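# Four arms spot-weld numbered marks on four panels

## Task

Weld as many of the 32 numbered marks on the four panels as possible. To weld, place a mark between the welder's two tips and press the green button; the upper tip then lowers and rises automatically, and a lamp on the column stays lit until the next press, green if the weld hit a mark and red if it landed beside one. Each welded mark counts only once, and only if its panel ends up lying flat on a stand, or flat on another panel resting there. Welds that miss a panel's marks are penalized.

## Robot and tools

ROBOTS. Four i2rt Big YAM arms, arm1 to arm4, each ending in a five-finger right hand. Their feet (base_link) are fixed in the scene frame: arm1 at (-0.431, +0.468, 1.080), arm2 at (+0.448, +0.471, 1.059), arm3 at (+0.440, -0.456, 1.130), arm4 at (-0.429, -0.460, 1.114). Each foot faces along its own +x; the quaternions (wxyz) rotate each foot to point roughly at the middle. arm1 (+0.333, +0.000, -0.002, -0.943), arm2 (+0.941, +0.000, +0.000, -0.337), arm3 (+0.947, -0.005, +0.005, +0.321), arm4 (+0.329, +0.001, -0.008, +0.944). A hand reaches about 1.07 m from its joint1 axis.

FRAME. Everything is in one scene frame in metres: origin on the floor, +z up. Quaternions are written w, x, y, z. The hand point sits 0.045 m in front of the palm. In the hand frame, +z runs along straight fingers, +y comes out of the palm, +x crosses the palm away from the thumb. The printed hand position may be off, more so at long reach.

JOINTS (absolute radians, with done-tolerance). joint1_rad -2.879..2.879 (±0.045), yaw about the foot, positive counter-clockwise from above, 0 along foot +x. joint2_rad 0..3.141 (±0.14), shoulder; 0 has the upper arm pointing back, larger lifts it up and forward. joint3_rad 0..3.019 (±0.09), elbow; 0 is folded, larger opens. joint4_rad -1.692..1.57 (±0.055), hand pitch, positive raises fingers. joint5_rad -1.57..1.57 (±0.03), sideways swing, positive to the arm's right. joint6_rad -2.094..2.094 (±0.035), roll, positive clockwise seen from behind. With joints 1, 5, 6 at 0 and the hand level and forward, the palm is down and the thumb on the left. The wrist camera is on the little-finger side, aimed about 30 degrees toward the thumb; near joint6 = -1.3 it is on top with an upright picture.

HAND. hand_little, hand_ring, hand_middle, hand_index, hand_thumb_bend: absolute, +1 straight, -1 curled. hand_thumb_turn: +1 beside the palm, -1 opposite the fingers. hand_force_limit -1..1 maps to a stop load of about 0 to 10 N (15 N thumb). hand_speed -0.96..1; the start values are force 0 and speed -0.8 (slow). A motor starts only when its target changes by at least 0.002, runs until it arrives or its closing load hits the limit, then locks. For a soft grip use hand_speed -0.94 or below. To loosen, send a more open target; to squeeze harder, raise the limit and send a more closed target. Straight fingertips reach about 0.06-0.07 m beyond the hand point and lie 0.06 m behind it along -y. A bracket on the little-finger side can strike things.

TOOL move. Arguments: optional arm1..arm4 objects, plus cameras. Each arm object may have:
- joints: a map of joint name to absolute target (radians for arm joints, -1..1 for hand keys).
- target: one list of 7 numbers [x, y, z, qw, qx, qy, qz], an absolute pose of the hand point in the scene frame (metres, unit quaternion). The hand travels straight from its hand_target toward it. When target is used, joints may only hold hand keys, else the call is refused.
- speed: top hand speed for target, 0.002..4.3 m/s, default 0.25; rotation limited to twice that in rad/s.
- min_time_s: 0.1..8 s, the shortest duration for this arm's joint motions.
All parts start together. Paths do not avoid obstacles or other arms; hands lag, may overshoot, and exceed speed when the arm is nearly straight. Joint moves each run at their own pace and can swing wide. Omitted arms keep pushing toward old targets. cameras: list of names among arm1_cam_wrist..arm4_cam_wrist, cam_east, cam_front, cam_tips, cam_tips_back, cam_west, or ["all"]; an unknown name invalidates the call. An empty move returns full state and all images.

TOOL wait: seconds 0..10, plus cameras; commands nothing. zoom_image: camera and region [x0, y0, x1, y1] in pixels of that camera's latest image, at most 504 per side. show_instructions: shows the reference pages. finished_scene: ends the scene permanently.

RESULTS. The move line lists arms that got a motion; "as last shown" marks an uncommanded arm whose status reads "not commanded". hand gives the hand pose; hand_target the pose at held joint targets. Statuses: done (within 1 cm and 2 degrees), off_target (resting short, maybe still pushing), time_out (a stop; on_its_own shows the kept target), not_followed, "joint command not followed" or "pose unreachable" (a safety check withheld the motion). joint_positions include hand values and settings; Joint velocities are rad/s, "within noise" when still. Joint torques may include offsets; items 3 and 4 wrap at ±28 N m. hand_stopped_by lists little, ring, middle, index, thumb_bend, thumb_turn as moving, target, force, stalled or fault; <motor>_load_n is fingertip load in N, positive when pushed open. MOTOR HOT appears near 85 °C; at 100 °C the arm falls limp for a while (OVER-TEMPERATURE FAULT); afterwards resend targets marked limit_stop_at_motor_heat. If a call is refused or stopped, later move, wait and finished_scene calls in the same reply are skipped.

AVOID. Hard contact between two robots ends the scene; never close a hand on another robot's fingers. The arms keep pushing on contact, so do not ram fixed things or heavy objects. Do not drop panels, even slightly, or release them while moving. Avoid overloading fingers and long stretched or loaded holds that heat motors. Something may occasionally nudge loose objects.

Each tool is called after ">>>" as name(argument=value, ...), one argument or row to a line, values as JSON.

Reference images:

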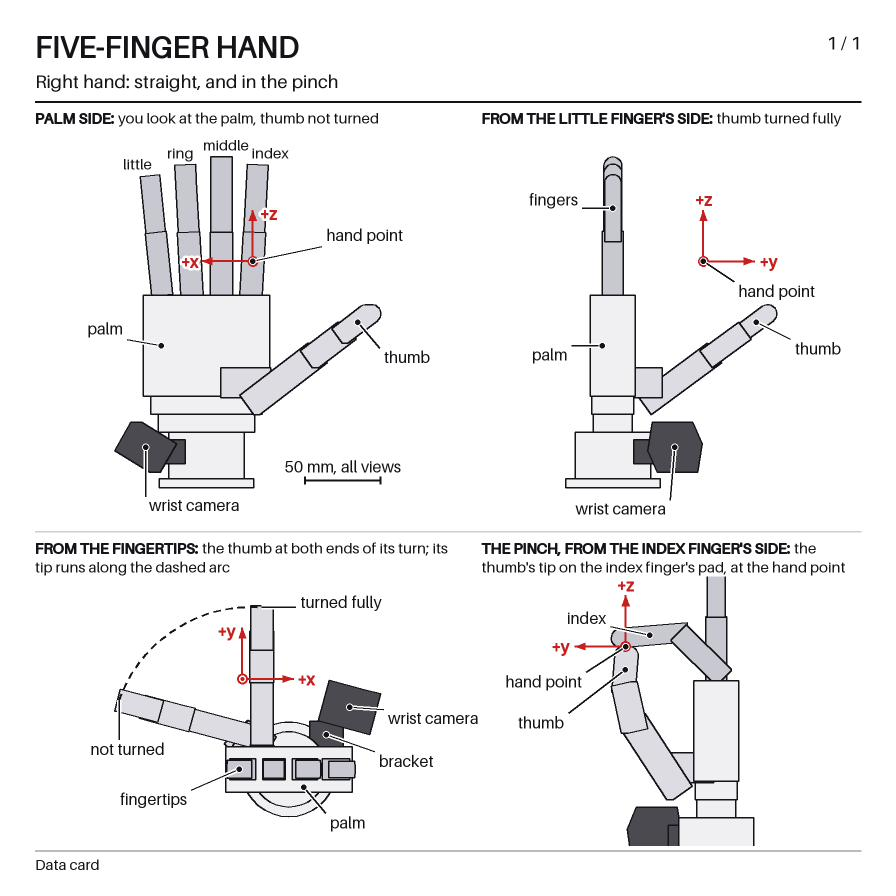

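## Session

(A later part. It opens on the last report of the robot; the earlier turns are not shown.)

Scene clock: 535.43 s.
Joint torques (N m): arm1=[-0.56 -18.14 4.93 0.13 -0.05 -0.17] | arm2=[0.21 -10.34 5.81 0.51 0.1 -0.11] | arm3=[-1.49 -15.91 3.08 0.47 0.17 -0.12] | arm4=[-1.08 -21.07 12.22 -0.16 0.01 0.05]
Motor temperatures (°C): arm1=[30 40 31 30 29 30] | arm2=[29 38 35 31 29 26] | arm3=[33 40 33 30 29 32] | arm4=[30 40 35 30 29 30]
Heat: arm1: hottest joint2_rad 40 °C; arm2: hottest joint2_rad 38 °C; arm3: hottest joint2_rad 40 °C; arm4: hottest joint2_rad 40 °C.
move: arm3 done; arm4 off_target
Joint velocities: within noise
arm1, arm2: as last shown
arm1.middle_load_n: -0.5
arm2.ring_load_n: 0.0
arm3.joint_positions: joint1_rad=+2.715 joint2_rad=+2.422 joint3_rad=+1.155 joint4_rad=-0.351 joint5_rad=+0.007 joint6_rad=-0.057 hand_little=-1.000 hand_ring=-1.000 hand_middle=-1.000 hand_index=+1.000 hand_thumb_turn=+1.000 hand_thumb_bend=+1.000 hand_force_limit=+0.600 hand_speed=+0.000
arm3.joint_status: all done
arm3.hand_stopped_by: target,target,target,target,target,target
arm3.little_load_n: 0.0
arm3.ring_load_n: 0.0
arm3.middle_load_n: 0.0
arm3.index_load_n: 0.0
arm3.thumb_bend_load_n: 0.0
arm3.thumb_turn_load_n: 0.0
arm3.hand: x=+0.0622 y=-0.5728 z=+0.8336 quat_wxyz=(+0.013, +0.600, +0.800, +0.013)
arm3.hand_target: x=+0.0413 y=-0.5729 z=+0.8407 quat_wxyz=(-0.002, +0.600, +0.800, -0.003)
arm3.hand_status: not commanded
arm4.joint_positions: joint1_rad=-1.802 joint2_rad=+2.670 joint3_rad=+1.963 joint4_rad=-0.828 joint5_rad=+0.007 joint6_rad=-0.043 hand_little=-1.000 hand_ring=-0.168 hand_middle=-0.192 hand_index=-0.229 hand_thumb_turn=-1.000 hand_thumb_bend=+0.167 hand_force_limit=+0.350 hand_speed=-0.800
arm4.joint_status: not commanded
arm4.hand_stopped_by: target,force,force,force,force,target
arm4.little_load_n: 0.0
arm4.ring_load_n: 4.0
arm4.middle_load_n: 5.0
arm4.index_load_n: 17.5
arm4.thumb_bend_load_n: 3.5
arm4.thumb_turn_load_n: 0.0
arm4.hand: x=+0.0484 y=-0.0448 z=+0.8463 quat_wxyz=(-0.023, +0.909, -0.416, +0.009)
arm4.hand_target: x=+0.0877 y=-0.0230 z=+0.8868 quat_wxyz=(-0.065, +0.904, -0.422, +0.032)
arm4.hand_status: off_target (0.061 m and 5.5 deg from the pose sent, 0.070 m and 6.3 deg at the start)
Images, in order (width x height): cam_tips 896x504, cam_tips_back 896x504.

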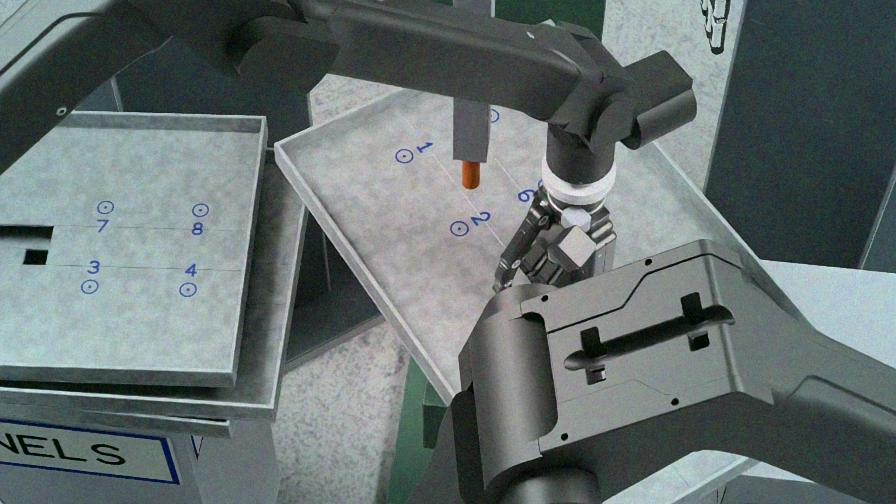

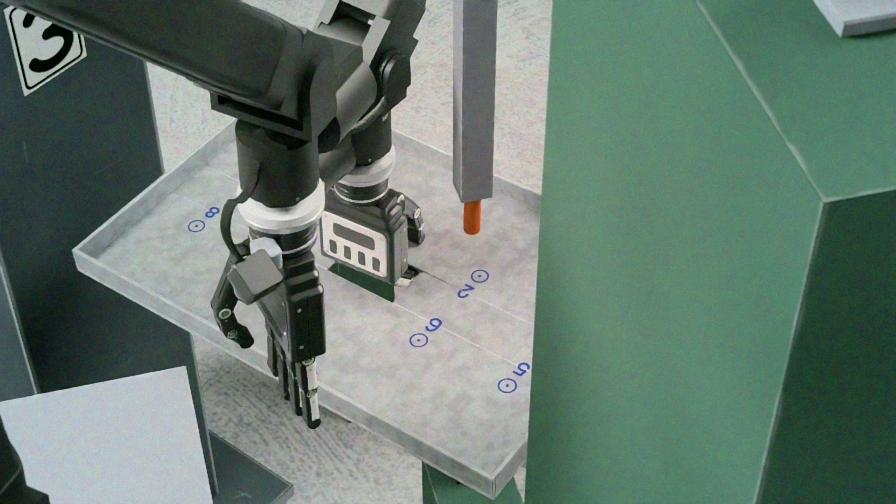

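>>> move(
  arm4={"target": [0.0995, -0.0155, 0.884, -0.0646, 0.9063, -0.4226, 0.0314], "speed": 0.1},
  cameras=["cam_tips","cam_tips_back"],
)

>>> zoom_image(
  camera="cam_tips",
  region=[400, 150, 540, 290],
)

>>> zoom_image(
  camera="cam_tips_back",
  region=[380, 180, 560, 360],
)

Scene clock: 536.77 s.
Joint torques (N m): arm1=[-0.56 -18.08 4.94 0.13 -0.04 -0.17] | arm2=[0.44 -10.46 5.72 0.62 0.07 -0.14] | arm3=[-1.79 -14.97 3.17 0.46 0.12 -0.12] | arm4=[-1.32 -21.36 12.53 -0.29 0.02 0.03]
Motor temperatures (°C): arm1=[30 40 31 30 29 30] | arm2=[29 38 35 31 29 26] | arm3=[33 40 33 30 29 32] | arm4=[30 40 36 30 29 30]
Heat: arm1: hottest joint2_rad 40 °C; arm2: hottest joint2_rad 38 °C; arm3: hottest joint2_rad 40 °C; arm4: hottest joint2_rad 40 °C.
move: arm4 off_target
Joint velocities: within noise
arm1, arm2, arm3: as last shown
arm1.middle_load_n: 0.0
arm2.thumb_bend_load_n: -0.5
arm4.joint_positions: joint1_rad=-1.802 joint2_rad=+2.701 joint3_rad=+2.029 joint4_rad=-0.858 joint5_rad=+0.007 joint6_rad=-0.043 hand_little=-1.000 hand_ring=-0.168 hand_middle=-0.192 hand_index=-0.229 hand_thumb_turn=-1.000 hand_thumb_bend=+0.167 hand_force_limit=+0.350 hand_speed=-0.800
arm4.joint_status: not commanded
arm4.hand_stopped_by: target,force,force,force,force,target
arm4.little_load_n: 0.0
arm4.ring_load_n: 4.5
arm4.middle_load_n: 5.0
arm4.index_load_n: 17.5
arm4.thumb_bend_load_n: 3.5
arm4.thumb_turn_load_n: 0.0
arm4.hand: x=+0.0587 y=-0.0367 z=+0.8450 quat_wxyz=(-0.025, +0.909, -0.416, +0.010)
arm4.hand_target: x=+0.0977 y=-0.0174 z=+0.8857 quat_wxyz=(-0.065, +0.904, -0.422, +0.032)
arm4.hand_status: off_target (0.060 m and 5.2 deg from the pose sent, 0.070 m and 5.5 deg at the start)
Images, in order (width x height): cam_tips 896x504, cam_tips_back 896x504.

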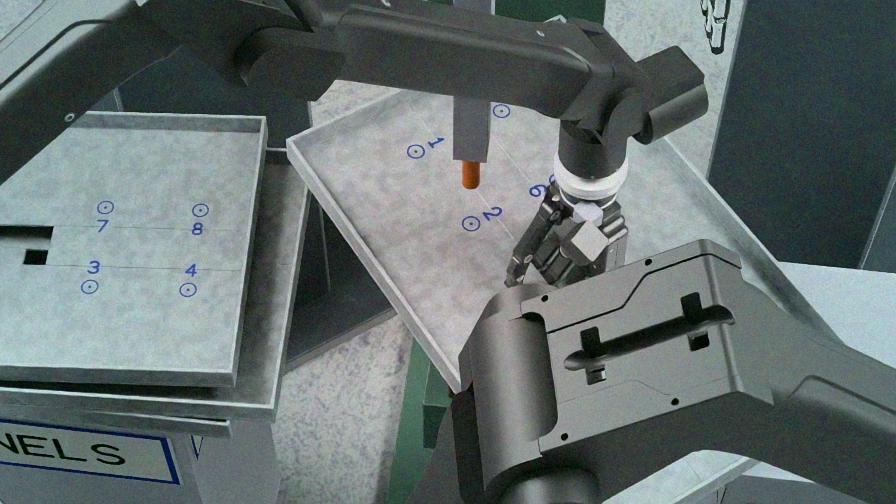

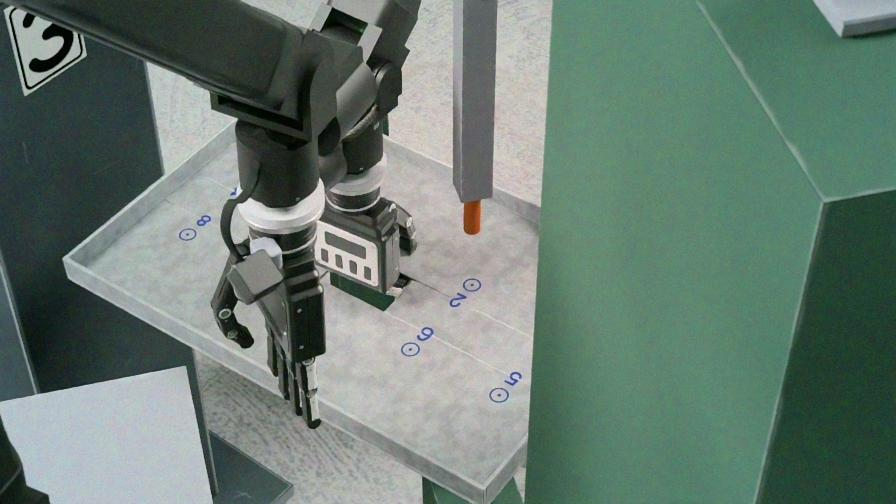

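Scaled by 3.600.

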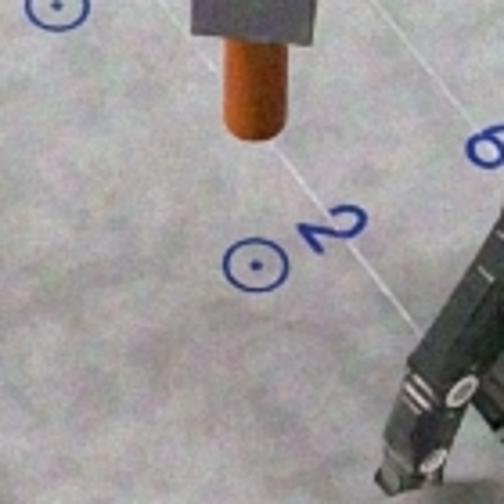

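Scaled by 2.800.

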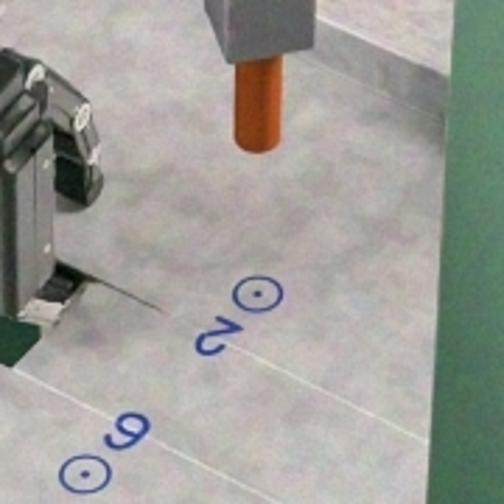

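>>> move(
  arm4={"joints": {"joint6_rad": -0.095}, "min_time_s": 0.3},
  cameras=["cam_tips","cam_tips_back"],
)

>>> zoom_image(
  camera="cam_tips",
  region=[400, 150, 540, 290],
)

>>> zoom_image(
  camera="cam_tips_back",
  region=[380, 180, 560, 360],
)

Scene clock: 538.33 s.
Joint torques (N m): arm1=[-0.44 -18.2 4.94 0.12 -0.04 -0.17] | arm2=[0.44 -10.17 5.7 0.64 0.11 -0.11] | arm3=[-0.67 -16.09 3.37 0.36 0.11 -0.16] | arm4=[-1.32 -21.36 12.53 -0.29 0.02 -0.17]
Motor temperatures (°C): arm1=[30 40 31 30 29 30] | arm2=[29 38 35 31 29 26] | arm3=[33 40 33 30 29 32] | arm4=[30 40 36 30 29 30]
Heat: arm1: hottest joint2_rad 40 °C; arm2: hottest joint2_rad 38 °C; arm3: hottest joint2_rad 40 °C; arm4: hottest joint2_rad 40 °C.
move: arm4 done
Joint velocities: within noise
arm1, arm2, arm3: as last shown
arm1.index_load_n: 0.5
arm2.thumb_bend_load_n: 0.0
arm3.thumb_bend_load_n: -0.5
arm4.joint_positions: joint1_rad=-1.802 joint2_rad=+2.701 joint3_rad=+2.029 joint4_rad=-0.858 joint5_rad=+0.007 joint6_rad=-0.080 hand_little=-1.000 hand_ring=-0.168 hand_middle=-0.192 hand_index=-0.229 hand_thumb_turn=-1.000 hand_thumb_bend=+0.167 hand_force_limit=+0.350 hand_speed=-0.800
arm4.joint_status: all done
arm4.hand_stopped_by: target,force,force,force,force,target
arm4.little_load_n: 0.0
arm4.ring_load_n: 4.5
arm4.middle_load_n: 5.0
arm4.index_load_n: 17.5
arm4.thumb_bend_load_n: 4.0
arm4.thumb_turn_load_n: 0.0
arm4.hand: x=+0.0593 y=-0.0391 z=+0.8449 quat_wxyz=(-0.025, +0.916, -0.400, +0.011)
arm4.hand_target: x=+0.0986 y=-0.0209 z=+0.8855 quat_wxyz=(-0.064, +0.915, -0.398, +0.034)
arm4.hand_status: not commanded
Images, in order (width x height): cam_tips 896x504, cam_tips_back 896x504.

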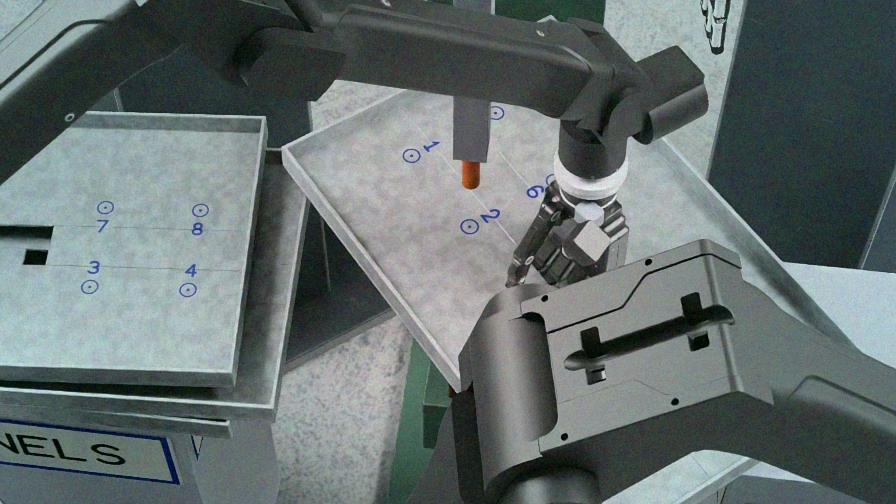

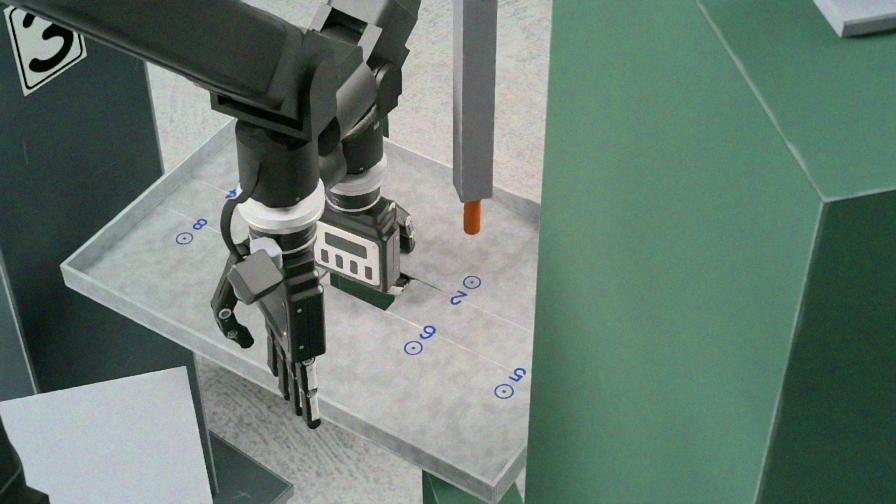

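Scaled by 3.600.

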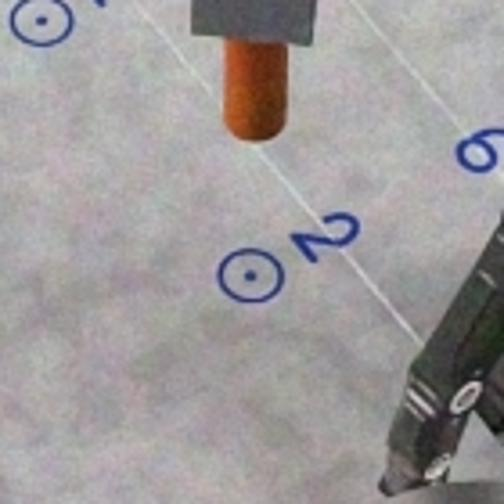

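Scaled by 2.800.

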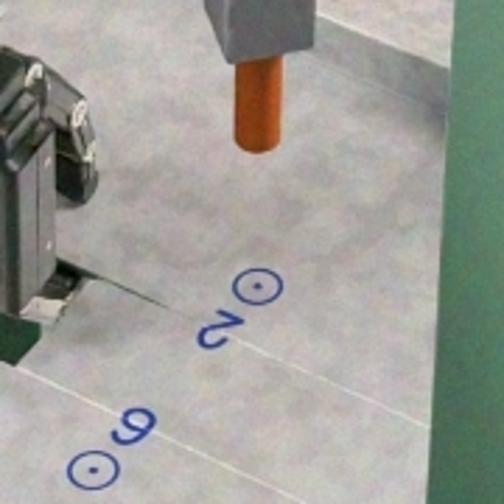

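>>> move(
  arm3={"target": [0.0446, -0.575, 0.803, 0, 0.598, 0.8018, 0], "speed": 0.12},
)

>>> wait(
  seconds=2.2,
  cameras=["cam_front","cam_tips","cam_tips_back"],
)

Scene clock: 539.47 s.
Joint torques (N m): arm1=[-0.56 -18.32 4.96 0.14 -0.04 -0.17] | arm2=[0.21 -10.34 5.74 0.57 0.1 -0.11] | arm3=[-0.38 -13.45 2.78 0.35 0.13 -0.07] | arm4=[-1.32 -21.3 12.53 -0.29 0.01 -0.13]
Motor temperatures (°C): arm1=[30 40 31 30 29 30] | arm2=[29 38 35 31 29 26] | arm3=[33 40 33 30 29 32] | arm4=[30 40 36 30 29 30]
Heat: arm1: hottest joint2_rad 40 °C; arm2: hottest joint2_rad 38 °C; arm3: hottest joint2_rad 40 °C; arm4: hottest joint2_rad 40 °C.
move: arm3 done
Joint velocities: within noise
arm1, arm2, arm4: as last shown
arm1.index_load_n: 0.0
arm1.thumb_turn_load_n: -0.5
arm3.joint_positions: joint1_rad=+2.715 joint2_rad=+2.481 joint3_rad=+1.202 joint4_rad=-0.304 joint5_rad=+0.008 joint6_rad=-0.057 hand_little=-1.000 hand_ring=-1.000 hand_middle=-1.000 hand_index=+1.000 hand_thumb_turn=+1.000 hand_thumb_bend=+1.000 hand_force_limit=+0.600 hand_speed=+0.000
arm3.joint_status: not commanded
arm3.hand_stopped_by: target,target,target,target,target,target
arm3.little_load_n: 0.0
arm3.ring_load_n: 0.0
arm3.middle_load_n: 0.0
arm3.index_load_n: 0.0
arm3.thumb_bend_load_n: 0.0
arm3.thumb_turn_load_n: 0.0
arm3.hand: x=+0.0463 y=-0.5764 z=+0.8101 quat_wxyz=(+0.002, +0.600, +0.800, +0.001)
arm3.hand_target: x=+0.0446 y=-0.5749 z=+0.8031 quat_wxyz=(+0.000, +0.598, +0.802, +0.000)
arm3.hand_status: done (0.007 m and 0.4 deg from the pose sent, 0.035 m and 2.2 deg at the start)
arm4.little_load_n: 0.5
arm4.hand: x=+0.0593 y=-0.0391 z=+0.8449 quat_wxyz=(-0.025, +0.916, -0.399, +0.011)
pictures: none

Scene clock: 541.67 s.
Joint torques (N m): arm1=[-0.56 -18.08 4.94 0.18 -0.04 -0.16] | arm2=[0.38 -10.46 5.81 0.58 0.08 -0.11] | arm3=[-0.38 -13.98 2.88 0.29 0.14 -0.11] | arm4=[-1.44 -21.48 12.27 -0.03 0.1 -0.08]
Motor temperatures (°C): arm1=[30 40 31 30 29 30] | arm2=[29 38 35 31 29 26] | arm3=[33 40 33 30 29 32] | arm4=[30 41 36 30 29 30]
Heat: arm1: hottest joint2_rad 40 °C; arm2: hottest joint2_rad 38 °C; arm3: hottest joint2_rad 40 °C; arm4: hottest joint2_rad 41 °C.
Joint velocities: within noise
arm1.joint_positions: joint1_rad=+0.329 joint2_rad=+2.315 joint3_rad=+1.386 joint4_rad=-0.613 joint5_rad=+0.003 joint6_rad=+0.943 hand_little=+1.000 hand_ring=+1.000 hand_middle=+1.000 hand_index=+1.000 hand_thumb_turn=-1.000 hand_thumb_bend=-0.400 hand_force_limit=+0.400 hand_speed=-0.300
arm1.joint_status: not commanded
arm1.hand_stopped_by: target,target,target,target,target,target
arm1.little_load_n: 0.0
arm1.ring_load_n: 0.0
arm1.middle_load_n: 0.0
arm1.index_load_n: 0.0
arm1.thumb_bend_load_n: 0.0
arm1.thumb_turn_load_n: 0.0
arm1.hand: x=-0.6703 y=-0.0364 z=+0.8696 quat_wxyz=(-0.003, -0.684, -0.730, +0.015)
arm1.hand_target: x=-0.6677 y=-0.0241 z=+0.8602 quat_wxyz=(+0.000, -0.682, -0.731, +0.000)
arm1.hand_status: not commanded
arm2.joint_positions: joint1_rad=-1.608 joint2_rad=+1.650 joint3_rad=+0.846 joint4_rad=-0.781 joint5_rad=-0.003 joint6_rad=+0.647 hand_little=+1.000 hand_ring=+1.000 hand_middle=+1.000 hand_index=+1.000 hand_thumb_turn=-1.000 hand_thumb_bend=-0.450 hand_force_limit=+0.600 hand_speed=-0.400
arm2.joint_status: not commanded
arm2.hand_stopped_by: target,target,target,target,target,target
arm2.little_load_n: 0.0
arm2.ring_load_n: 0.0
arm2.middle_load_n: 0.0
arm2.index_load_n: 0.0
arm2.thumb_bend_load_n: 0.0
arm2.thumb_turn_load_n: 0.0
arm2.hand: x=+0.2605 y=+0.1675 z=+1.0185 quat_wxyz=(-0.002, -0.634, -0.774, -0.007)
arm2.hand_target: x=+0.2596 y=+0.1631 z=+1.0190 quat_wxyz=(+0.000, -0.627, -0.779, +0.000)
arm2.hand_status: not commanded
arm3.joint_positions: joint1_rad=+2.715 joint2_rad=+2.481 joint3_rad=+1.202 joint4_rad=-0.304 joint5_rad=+0.008 joint6_rad=-0.057 hand_little=-1.000 hand_ring=-1.000 hand_middle=-1.000 hand_index=+1.000 hand_thumb_turn=+1.000 hand_thumb_bend=+1.000 hand_force_limit=+0.600 hand_speed=+0.000
arm3.joint_status: not commanded
arm3.hand_stopped_by: target,target,target,target,target,target
arm3.little_load_n: 0.0
arm3.ring_load_n: 0.0
arm3.middle_load_n: 0.0
arm3.index_load_n: 0.0
arm3.thumb_bend_load_n: 0.0
arm3.thumb_turn_load_n: 0.0
arm3.hand: x=+0.0463 y=-0.5764 z=+0.8101 quat_wxyz=(+0.002, +0.600, +0.800, +0.001)
arm3.hand_target: x=+0.0446 y=-0.5749 z=+0.8031 quat_wxyz=(+0.000, +0.598, +0.802, +0.000)
arm3.hand_status: done (0.007 m and 0.4 deg from the pose sent, 0.035 m and 2.2 deg at the start)
arm4.joint_positions: joint1_rad=-1.802 joint2_rad=+2.703 joint3_rad=+2.034 joint4_rad=-0.866 joint5_rad=+0.005 joint6_rad=-0.085 hand_little=-1.000 hand_ring=-0.168 hand_middle=-0.192 hand_index=-0.229 hand_thumb_turn=-1.000 hand_thumb_bend=+0.167 hand_force_limit=+0.350 hand_speed=-0.800
arm4.joint_status: not commanded
arm4.hand_stopped_by: target,force,force,force,force,target
arm4.little_load_n: 0.0
arm4.ring_load_n: 6.0
arm4.middle_load_n: 5.5
arm4.index_load_n: 16.5
arm4.thumb_bend_load_n: 4.5
arm4.thumb_turn_load_n: 0.0
arm4.hand: x=+0.0585 y=-0.0396 z=+0.8452 quat_wxyz=(-0.023, +0.917, -0.397, +0.009)
arm4.hand_target: x=+0.0985 y=-0.0209 z=+0.8855 quat_wxyz=(-0.064, +0.915, -0.398, +0.033)
arm4.hand_status: not commanded
wait: 2.20 s; at rest by 0.77 s
Images, in order (width x height): cam_front 896x504, cam_tips 896x504, cam_tips_back 896x504.

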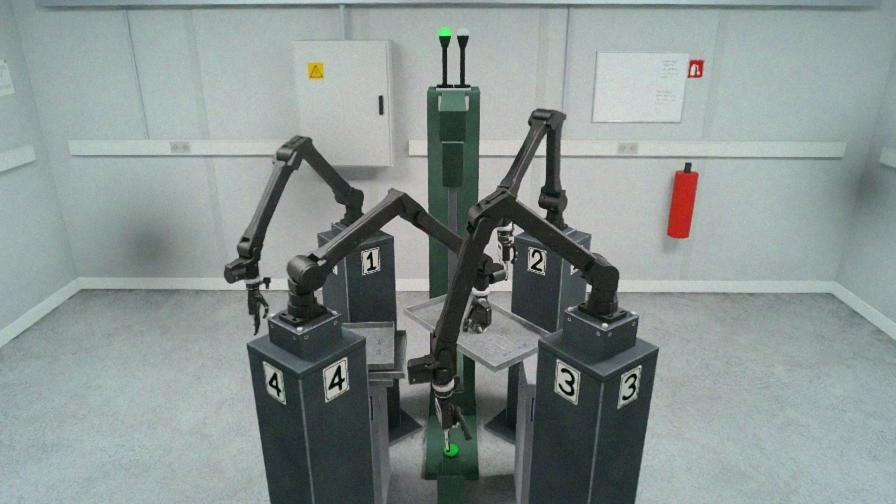

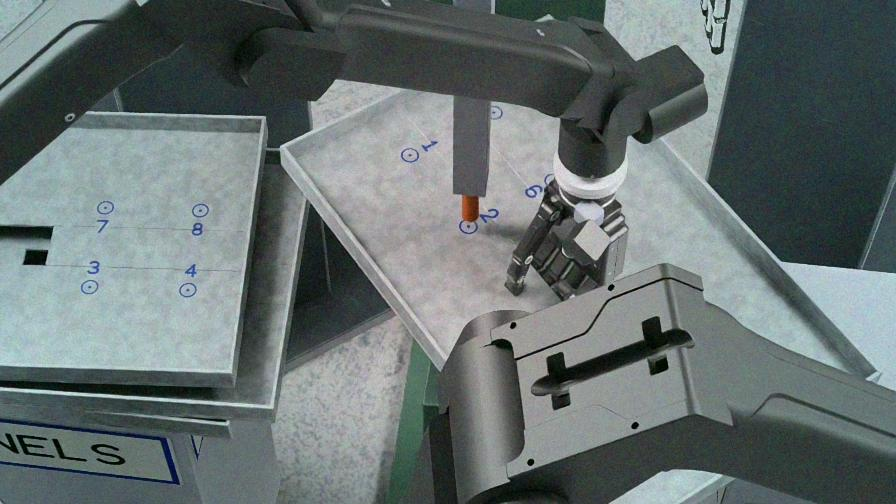

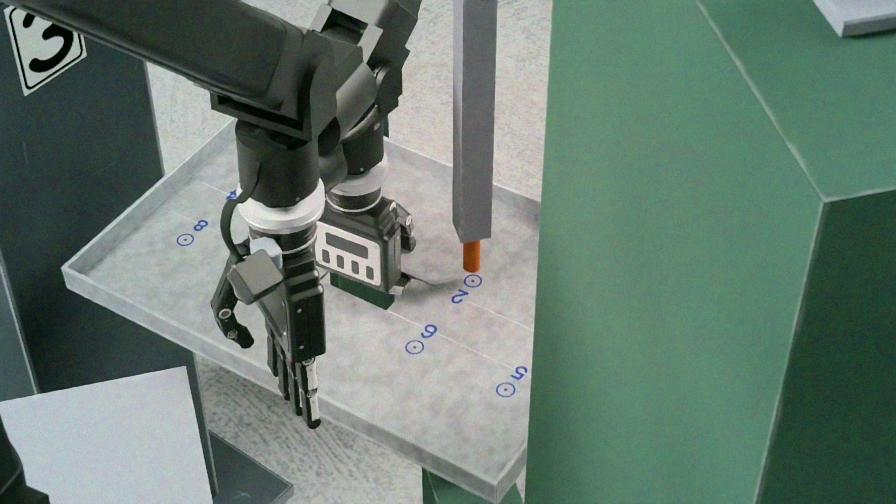

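>>> wait(
  seconds=0.9,
  cameras=["cam_front","cam_tips"],
)

Scene clock: 542.67 s.
Joint torques (N m): arm1=[-0.56 -18.26 4.94 0.14 -0.05 -0.18] | arm2=[0.09 -10.29 5.76 0.58 0.1 -0.11] | arm3=[-0.21 -13.27 2.81 0.31 0.13 -0.13] | arm4=[-1.08 -21.42 12.14 -0.01 0.04 -0.08]
Motor temperatures (°C): arm1=[30 40 31 30 29 30] | arm2=[29 38 35 31 29 26] | arm3=[33 40 33 30 29 32] | arm4=[30 41 36 30 29 30]
Heat: arm1: hottest joint2_rad 40 °C; arm2: hottest joint2_rad 38 °C; arm3: hottest joint2_rad 40 °C; arm4: hottest joint2_rad 41 °C.
Joint velocities: within noise
arm1.joint_positions: joint1_rad=+0.329 joint2_rad=+2.315 joint3_rad=+1.386 joint4_rad=-0.613 joint5_rad=+0.003 joint6_rad=+0.943 hand_little=+1.000 hand_ring=+1.000 hand_middle=+1.000 hand_index=+1.000 hand_thumb_turn=-1.000 hand_thumb_bend=-0.400 hand_force_limit=+0.400 hand_speed=-0.300
arm1.joint_status: not commanded
arm1.hand_stopped_by: target,target,target,target,target,target
arm1.little_load_n: 0.0
arm1.ring_load_n: 0.0
arm1.middle_load_n: 0.0
arm1.index_load_n: 0.0
arm1.thumb_bend_load_n: 0.0
arm1.thumb_turn_load_n: 0.0
arm1.hand: x=-0.6703 y=-0.0364 z=+0.8696 quat_wxyz=(-0.003, -0.684, -0.730, +0.015)
arm1.hand_target: x=-0.6677 y=-0.0241 z=+0.8602 quat_wxyz=(+0.000, -0.682, -0.731, +0.000)
arm1.hand_status: not commanded
arm2.joint_positions: joint1_rad=-1.608 joint2_rad=+1.650 joint3_rad=+0.846 joint4_rad=-0.781 joint5_rad=-0.003 joint6_rad=+0.647 hand_little=+1.000 hand_ring=+1.000 hand_middle=+1.000 hand_index=+1.000 hand_thumb_turn=-1.000 hand_thumb_bend=-0.450 hand_force_limit=+0.600 hand_speed=-0.400
arm2.joint_status: not commanded
arm2.hand_stopped_by: target,target,target,target,target,target
arm2.little_load_n: 0.0
arm2.ring_load_n: 0.0
arm2.middle_load_n: 0.0
arm2.index_load_n: 0.0
arm2.thumb_bend_load_n: 0.0
arm2.thumb_turn_load_n: 0.0
arm2.hand: x=+0.2605 y=+0.1675 z=+1.0185 quat_wxyz=(-0.002, -0.634, -0.774, -0.007)
arm2.hand_target: x=+0.2596 y=+0.1631 z=+1.0190 quat_wxyz=(+0.000, -0.627, -0.779, +0.000)
arm2.hand_status: not commanded
arm3.joint_positions: joint1_rad=+2.715 joint2_rad=+2.481 joint3_rad=+1.202 joint4_rad=-0.304 joint5_rad=+0.008 joint6_rad=-0.057 hand_little=-1.000 hand_ring=-1.000 hand_middle=-1.000 hand_index=+1.000 hand_thumb_turn=+1.000 hand_thumb_bend=+1.000 hand_force_limit=+0.600 hand_speed=+0.000
arm3.joint_status: not commanded
arm3.hand_stopped_by: target,target,target,target,target,target
arm3.little_load_n: 0.0
arm3.ring_load_n: 0.0
arm3.middle_load_n: 0.0
arm3.index_load_n: 0.0
arm3.thumb_bend_load_n: 0.0
arm3.thumb_turn_load_n: 0.0
arm3.hand: x=+0.0463 y=-0.5764 z=+0.8101 quat_wxyz=(+0.002, +0.600, +0.800, +0.001)
arm3.hand_target: x=+0.0446 y=-0.5749 z=+0.8031 quat_wxyz=(+0.000, +0.598, +0.802, +0.000)
arm3.hand_status: done (0.007 m and 0.4 deg from the pose sent, 0.035 m and 2.2 deg at the start)
arm4.joint_positions: joint1_rad=-1.803 joint2_rad=+2.703 joint3_rad=+2.034 joint4_rad=-0.866 joint5_rad=+0.006 joint6_rad=-0.085 hand_little=-1.000 hand_ring=-0.168 hand_middle=-0.192 hand_index=-0.229 hand_thumb_turn=-1.000 hand_thumb_bend=+0.167 hand_force_limit=+0.350 hand_speed=-0.800
arm4.joint_status: not commanded
arm4.hand_stopped_by: target,force,force,force,force,target
arm4.little_load_n: 0.0
arm4.ring_load_n: 4.0
arm4.middle_load_n: 5.0
arm4.index_load_n: 17.5
arm4.thumb_bend_load_n: 4.0
arm4.thumb_turn_load_n: 0.0
arm4.hand: x=+0.0592 y=-0.0407 z=+0.8449 quat_wxyz=(-0.022, +0.917, -0.398, +0.009)
arm4.hand_target: x=+0.0985 y=-0.0208 z=+0.8854 quat_wxyz=(-0.064, +0.915, -0.398, +0.033)
arm4.hand_status: not commanded
wait: 0.90 s; at rest by 0.23 s
Images, in order (width x height): cam_front 896x504, cam_tips 896x504.

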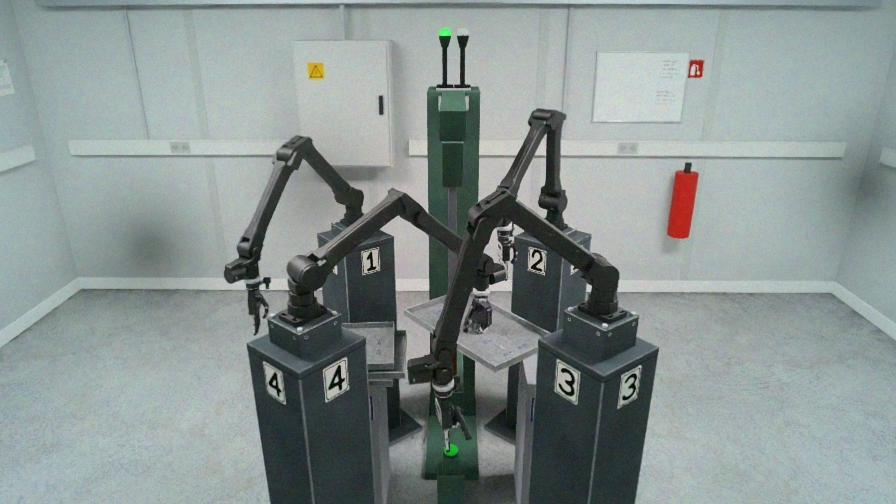

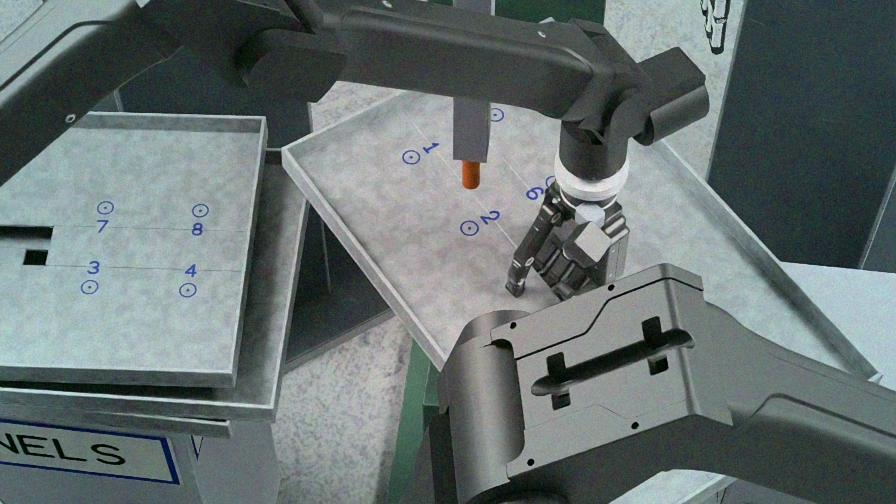

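>>> move(
  arm3={"target": [0.0446, -0.575, 0.832, 0, 0.598, 0.8018, 0], "speed": 0.15},
  arm4={"target": [0.1409, -0.1211, 0.886, -0.0711, 0.9171, -0.3987, 0.0473], "speed": 0.2},
)

>>> move(
  arm4={"target": [0.1647, -0.1064, 0.8875, -0.0711, 0.9171, -0.3987, 0.0473], "speed": 0.1},
  cameras=["cam_tips","cam_tips_back"],
)

>>> zoom_image(
  camera="cam_tips",
  region=[400, 150, 540, 290],
)

>>> zoom_image(
  camera="cam_tips_back",
  region=[380, 180, 560, 360],
)

Scene clock: 544.83 s.
Joint torques (N m): arm1=[-0.56 -18.2 4.92 0.18 -0.04 -0.18] | arm2=[0.62 -10.4 5.76 0.53 0.11 -0.13] | arm3=[-0.62 -16.09 1.83 -0.8 0.11 -0.08] | arm4=[1.2 -23.47 7.58 0.29 0.04 -0.14]
Motor temperatures (°C): arm1=[30 40 30 30 29 30] | arm2=[29 38 35 31 29 26] | arm3=[33 40 33 30 29 32] | arm4=[30 41 36 30 29 30]
Heat: arm1: hottest joint2_rad 40 °C; arm2: hottest joint2_rad 38 °C; arm3: hottest joint2_rad 40 °C; arm4: hottest joint2_rad 41 °C.
move: arm3 done; arm4 off_target
Joint velocities: within noise
arm1, arm2: as last shown
arm3.joint_positions: joint1_rad=+2.715 joint2_rad=+2.444 joint3_rad=+1.183 joint4_rad=-0.320 joint5_rad=+0.008 joint6_rad=-0.058 hand_little=-1.000 hand_ring=-1.000 hand_middle=-1.000 hand_index=+1.000 hand_thumb_turn=+1.000 hand_thumb_bend=+1.000 hand_force_limit=+0.600 hand_speed=+0.000
arm3.joint_status: not commanded
arm3.hand_stopped_by: target,target,target,target,target,target
arm3.little_load_n: 0.0
arm3.ring_load_n: 0.5
arm3.middle_load_n: 0.0
arm3.index_load_n: 0.0
arm3.thumb_bend_load_n: 0.0
arm3.thumb_turn_load_n: 0.0
arm3.hand: x=+0.0459 y=-0.5763 z=+0.8245 quat_wxyz=(+0.001, +0.600, +0.800, +0.000)
arm3.hand_target: x=+0.0446 y=-0.5750 z=+0.8319 quat_wxyz=(+0.000, +0.598, +0.802, +0.000)
arm3.hand_status: done (0.008 m and 0.3 deg from the pose sent, 0.022 m and 0.4 deg at the start)
arm4.joint_positions: joint1_rad=-1.975 joint2_rad=+2.659 joint3_rad=+1.915 joint4_rad=-0.763 joint5_rad=+0.001 joint6_rad=-0.227 hand_little=-1.000 hand_ring=-0.168 hand_middle=-0.192 hand_index=-0.229 hand_thumb_turn=-1.000 hand_thumb_bend=+0.167 hand_force_limit=+0.350 hand_speed=-0.800
arm4.joint_status: not commanded
arm4.hand_stopped_by: target,force,force,force,force,target
arm4.little_load_n: 0.0
arm4.ring_load_n: 6.0
arm4.middle_load_n: 6.0
arm4.index_load_n: 14.5
arm4.thumb_bend_load_n: 5.0
arm4.thumb_turn_load_n: 0.0
arm4.hand: x=+0.1105 y=-0.1457 z=+0.8363 quat_wxyz=(-0.033, +0.911, -0.411, +0.018)
arm4.hand_target: x=+0.1392 y=-0.1218 z=+0.8857 quat_wxyz=(-0.071, +0.914, -0.397, +0.047)
arm4.hand_status: off_target (0.063 m and 5.7 deg from the pose sent, 0.122 m and 7.1 deg at the start)
pictures: none

Scene clock: 546.27 s.
Joint torques (N m): arm1=[-0.5 -18.14 4.96 0.14 -0.05 -0.17] | arm2=[0.38 -10.17 5.78 0.5 0.08 -0.11] | arm3=[-0.21 -16.15 1.85 -0.65 0.11 -0.08] | arm4=[1.14 -21.54 12.07 -0.17 0.02 -0.1]
Motor temperatures (°C): arm1=[30 40 30 30 29 30] | arm2=[29 38 35 31 29 26] | arm3=[33 40 33 30 29 32] | arm4=[30 41 36 30 29 30]
Heat: arm1: hottest joint2_rad 40 °C; arm2: hottest joint2_rad 38 °C; arm3: hottest joint2_rad 40 °C; arm4: hottest joint2_rad 41 °C.
move: arm4 off_target
Joint velocities: within noise
arm1, arm2, arm3: as last shown
arm2.thumb_bend_load_n: 0.5
arm3.ring_load_n: 0.0
arm4.joint_positions: joint1_rad=-1.972 joint2_rad=+2.690 joint3_rad=+2.017 joint4_rad=-0.831 joint5_rad=+0.001 joint6_rad=-0.228 hand_little=-1.000 hand_ring=-0.168 hand_middle=-0.192 hand_index=-0.229 hand_thumb_turn=-1.000 hand_thumb_bend=+0.167 hand_force_limit=+0.350 hand_speed=-0.800
arm4.joint_status: not commanded
arm4.hand_stopped_by: target,force,force,force,force,target
arm4.little_load_n: 0.0
arm4.ring_load_n: 4.0
arm4.middle_load_n: 5.0
arm4.index_load_n: 18.0
arm4.thumb_bend_load_n: 4.5
arm4.thumb_turn_load_n: 0.0
arm4.hand: x=+0.1291 y=-0.1341 z=+0.8457 quat_wxyz=(-0.035, +0.911, -0.410, +0.019)
arm4.hand_target: x=+0.1623 y=-0.1076 z=+0.8889 quat_wxyz=(-0.071, +0.914, -0.397, +0.047)
arm4.hand_status: off_target (0.061 m and 5.5 deg from the pose sent, 0.084 m and 5.7 deg at the start)
Images, in order (width x height): cam_tips 896x504, cam_tips_back 896x504.

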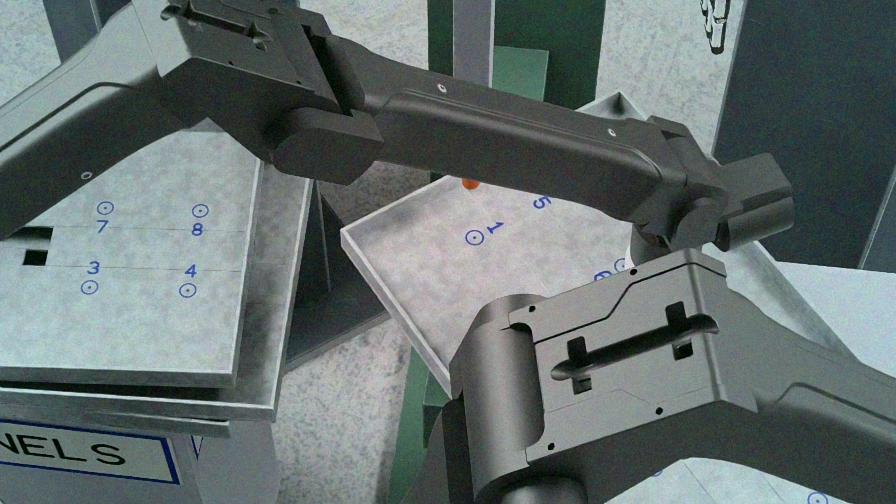

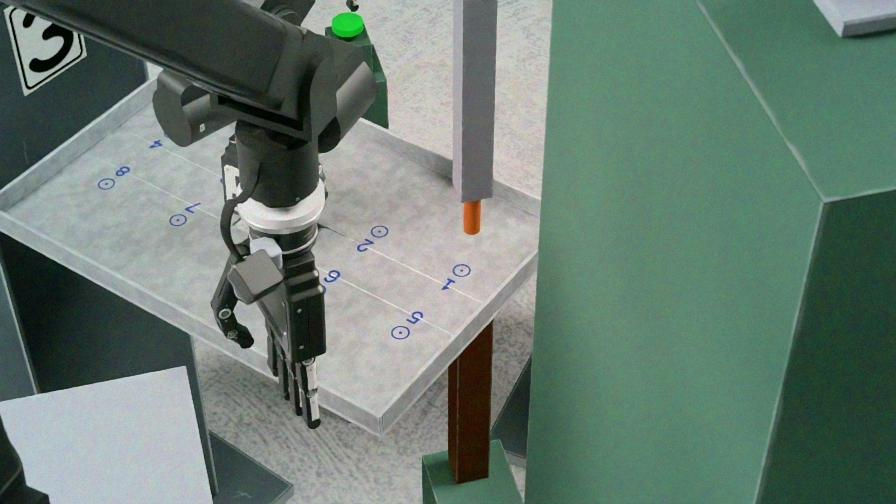

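Scaled by 3.600.

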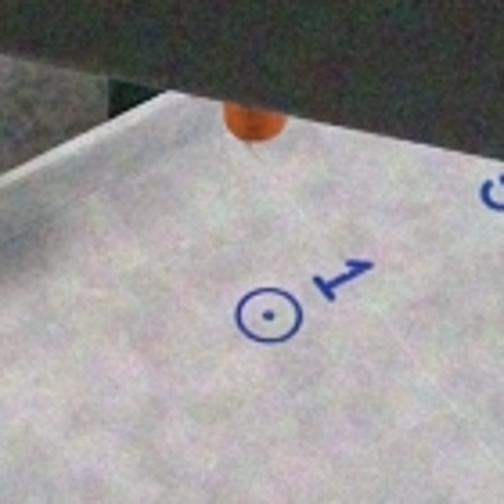

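Scaled by 2.800.

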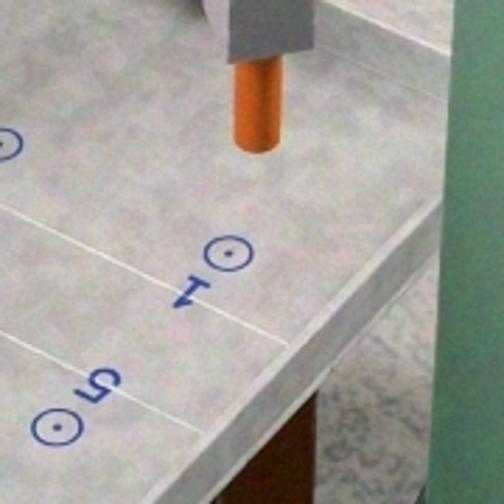

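>>> move(
  arm4={"target": [0.1597, -0.0926, 0.8815, -0.0711, 0.9171, -0.3987, 0.0473], "speed": 0.1},
  cameras=["cam_tips","cam_tips_back"],
)

>>> zoom_image(
  camera="cam_tips",
  region=[400, 150, 540, 290],
)

>>> zoom_image(
  camera="cam_tips_back",
  region=[380, 180, 560, 360],
)

Scene clock: 547.60 s.
Joint torques (N m): arm1=[-0.44 -18.08 4.97 0.14 -0.06 -0.17] | arm2=[0.5 -10.11 5.78 0.62 0.1 -0.11] | arm3=[-0.15 -16.32 1.78 -0.76 0.11 -0.1] | arm4=[0.56 -21.36 12.77 -0.24 0.08 0.1]
Motor temperatures (°C): arm1=[30 40 30 30 29 30] | arm2=[29 38 35 31 29 26] | arm3=[33 40 33 30 29 32] | arm4=[30 41 36 30 29 30]
Heat: arm1: hottest joint2_rad 40 °C; arm2: hottest joint2_rad 38 °C; arm3: hottest joint2_rad 40 °C; arm4: hottest joint2_rad 41 °C.
move: arm4 off_target
Joint velocities: within noise
arm1, arm2, arm3: as last shown
arm1.middle_load_n: 0.5
arm2.thumb_bend_load_n: 0.0
arm4.joint_positions: joint1_rad=-1.949 joint2_rad=+2.702 joint3_rad=+2.027 joint4_rad=-0.831 joint5_rad=+0.002 joint6_rad=-0.228 hand_little=-1.000 hand_ring=-0.168 hand_middle=-0.192 hand_index=-0.229 hand_thumb_turn=-1.000 hand_thumb_bend=+0.167 hand_force_limit=+0.350 hand_speed=-0.800
arm4.joint_status: not commanded
arm4.hand_stopped_by: target,force,force,force,force,target
arm4.little_load_n: 0.5
arm4.ring_load_n: 5.0
arm4.middle_load_n: 5.5
arm4.index_load_n: 16.5
arm4.thumb_bend_load_n: 4.5
arm4.thumb_turn_load_n: 0.0
arm4.hand: x=+0.1216 y=-0.1214 z=+0.8408 quat_wxyz=(-0.034, +0.916, -0.399, +0.018)
arm4.hand_target: x=+0.1569 y=-0.0940 z=+0.8832 quat_wxyz=(-0.071, +0.914, -0.397, +0.047)
arm4.hand_status: off_target (0.063 m and 5.4 deg from the pose sent, 0.063 m and 5.5 deg at the start)
Images, in order (width x height): cam_tips 896x504, cam_tips_back 896x504.

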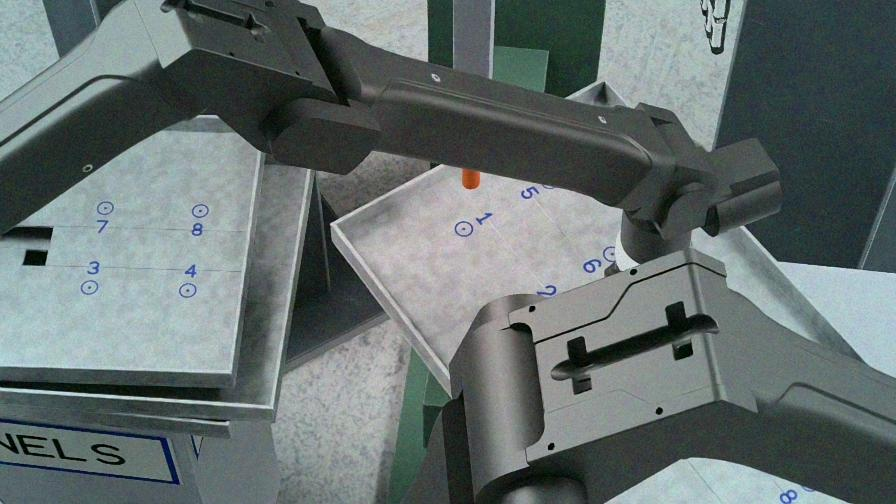

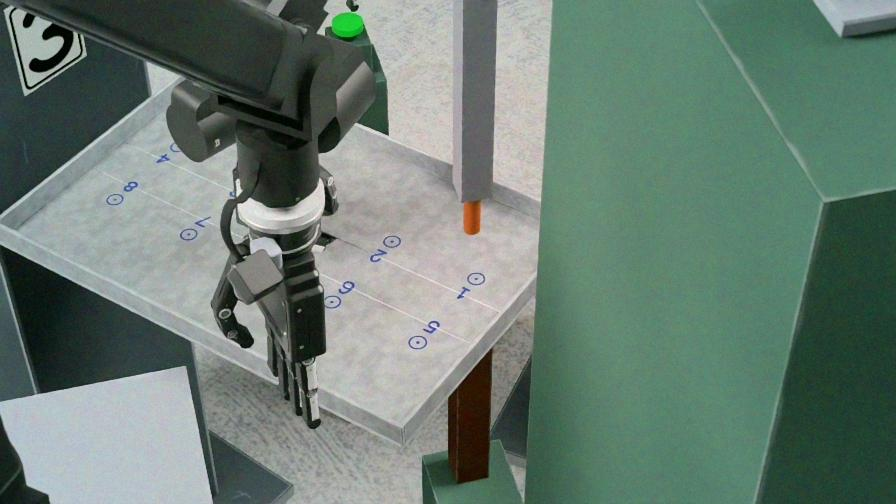

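Scaled by 3.600.

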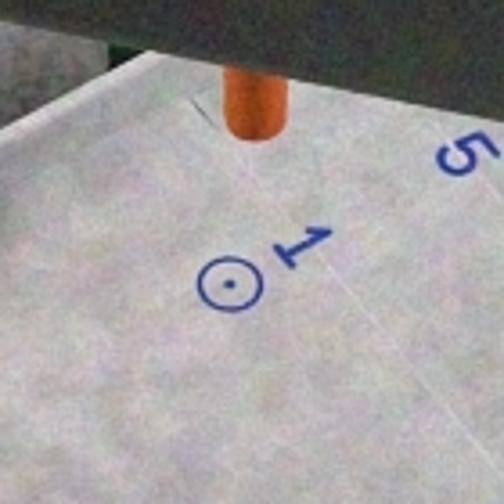

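Scaled by 2.800.

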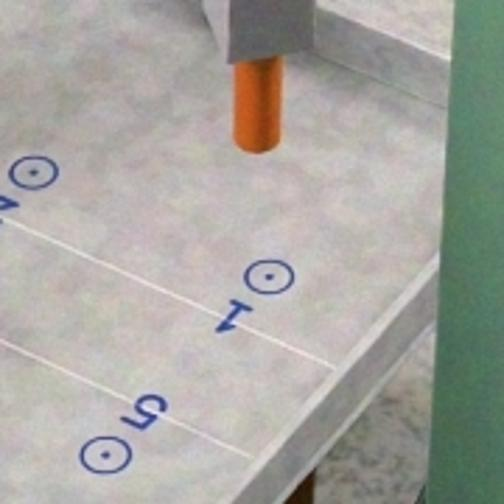

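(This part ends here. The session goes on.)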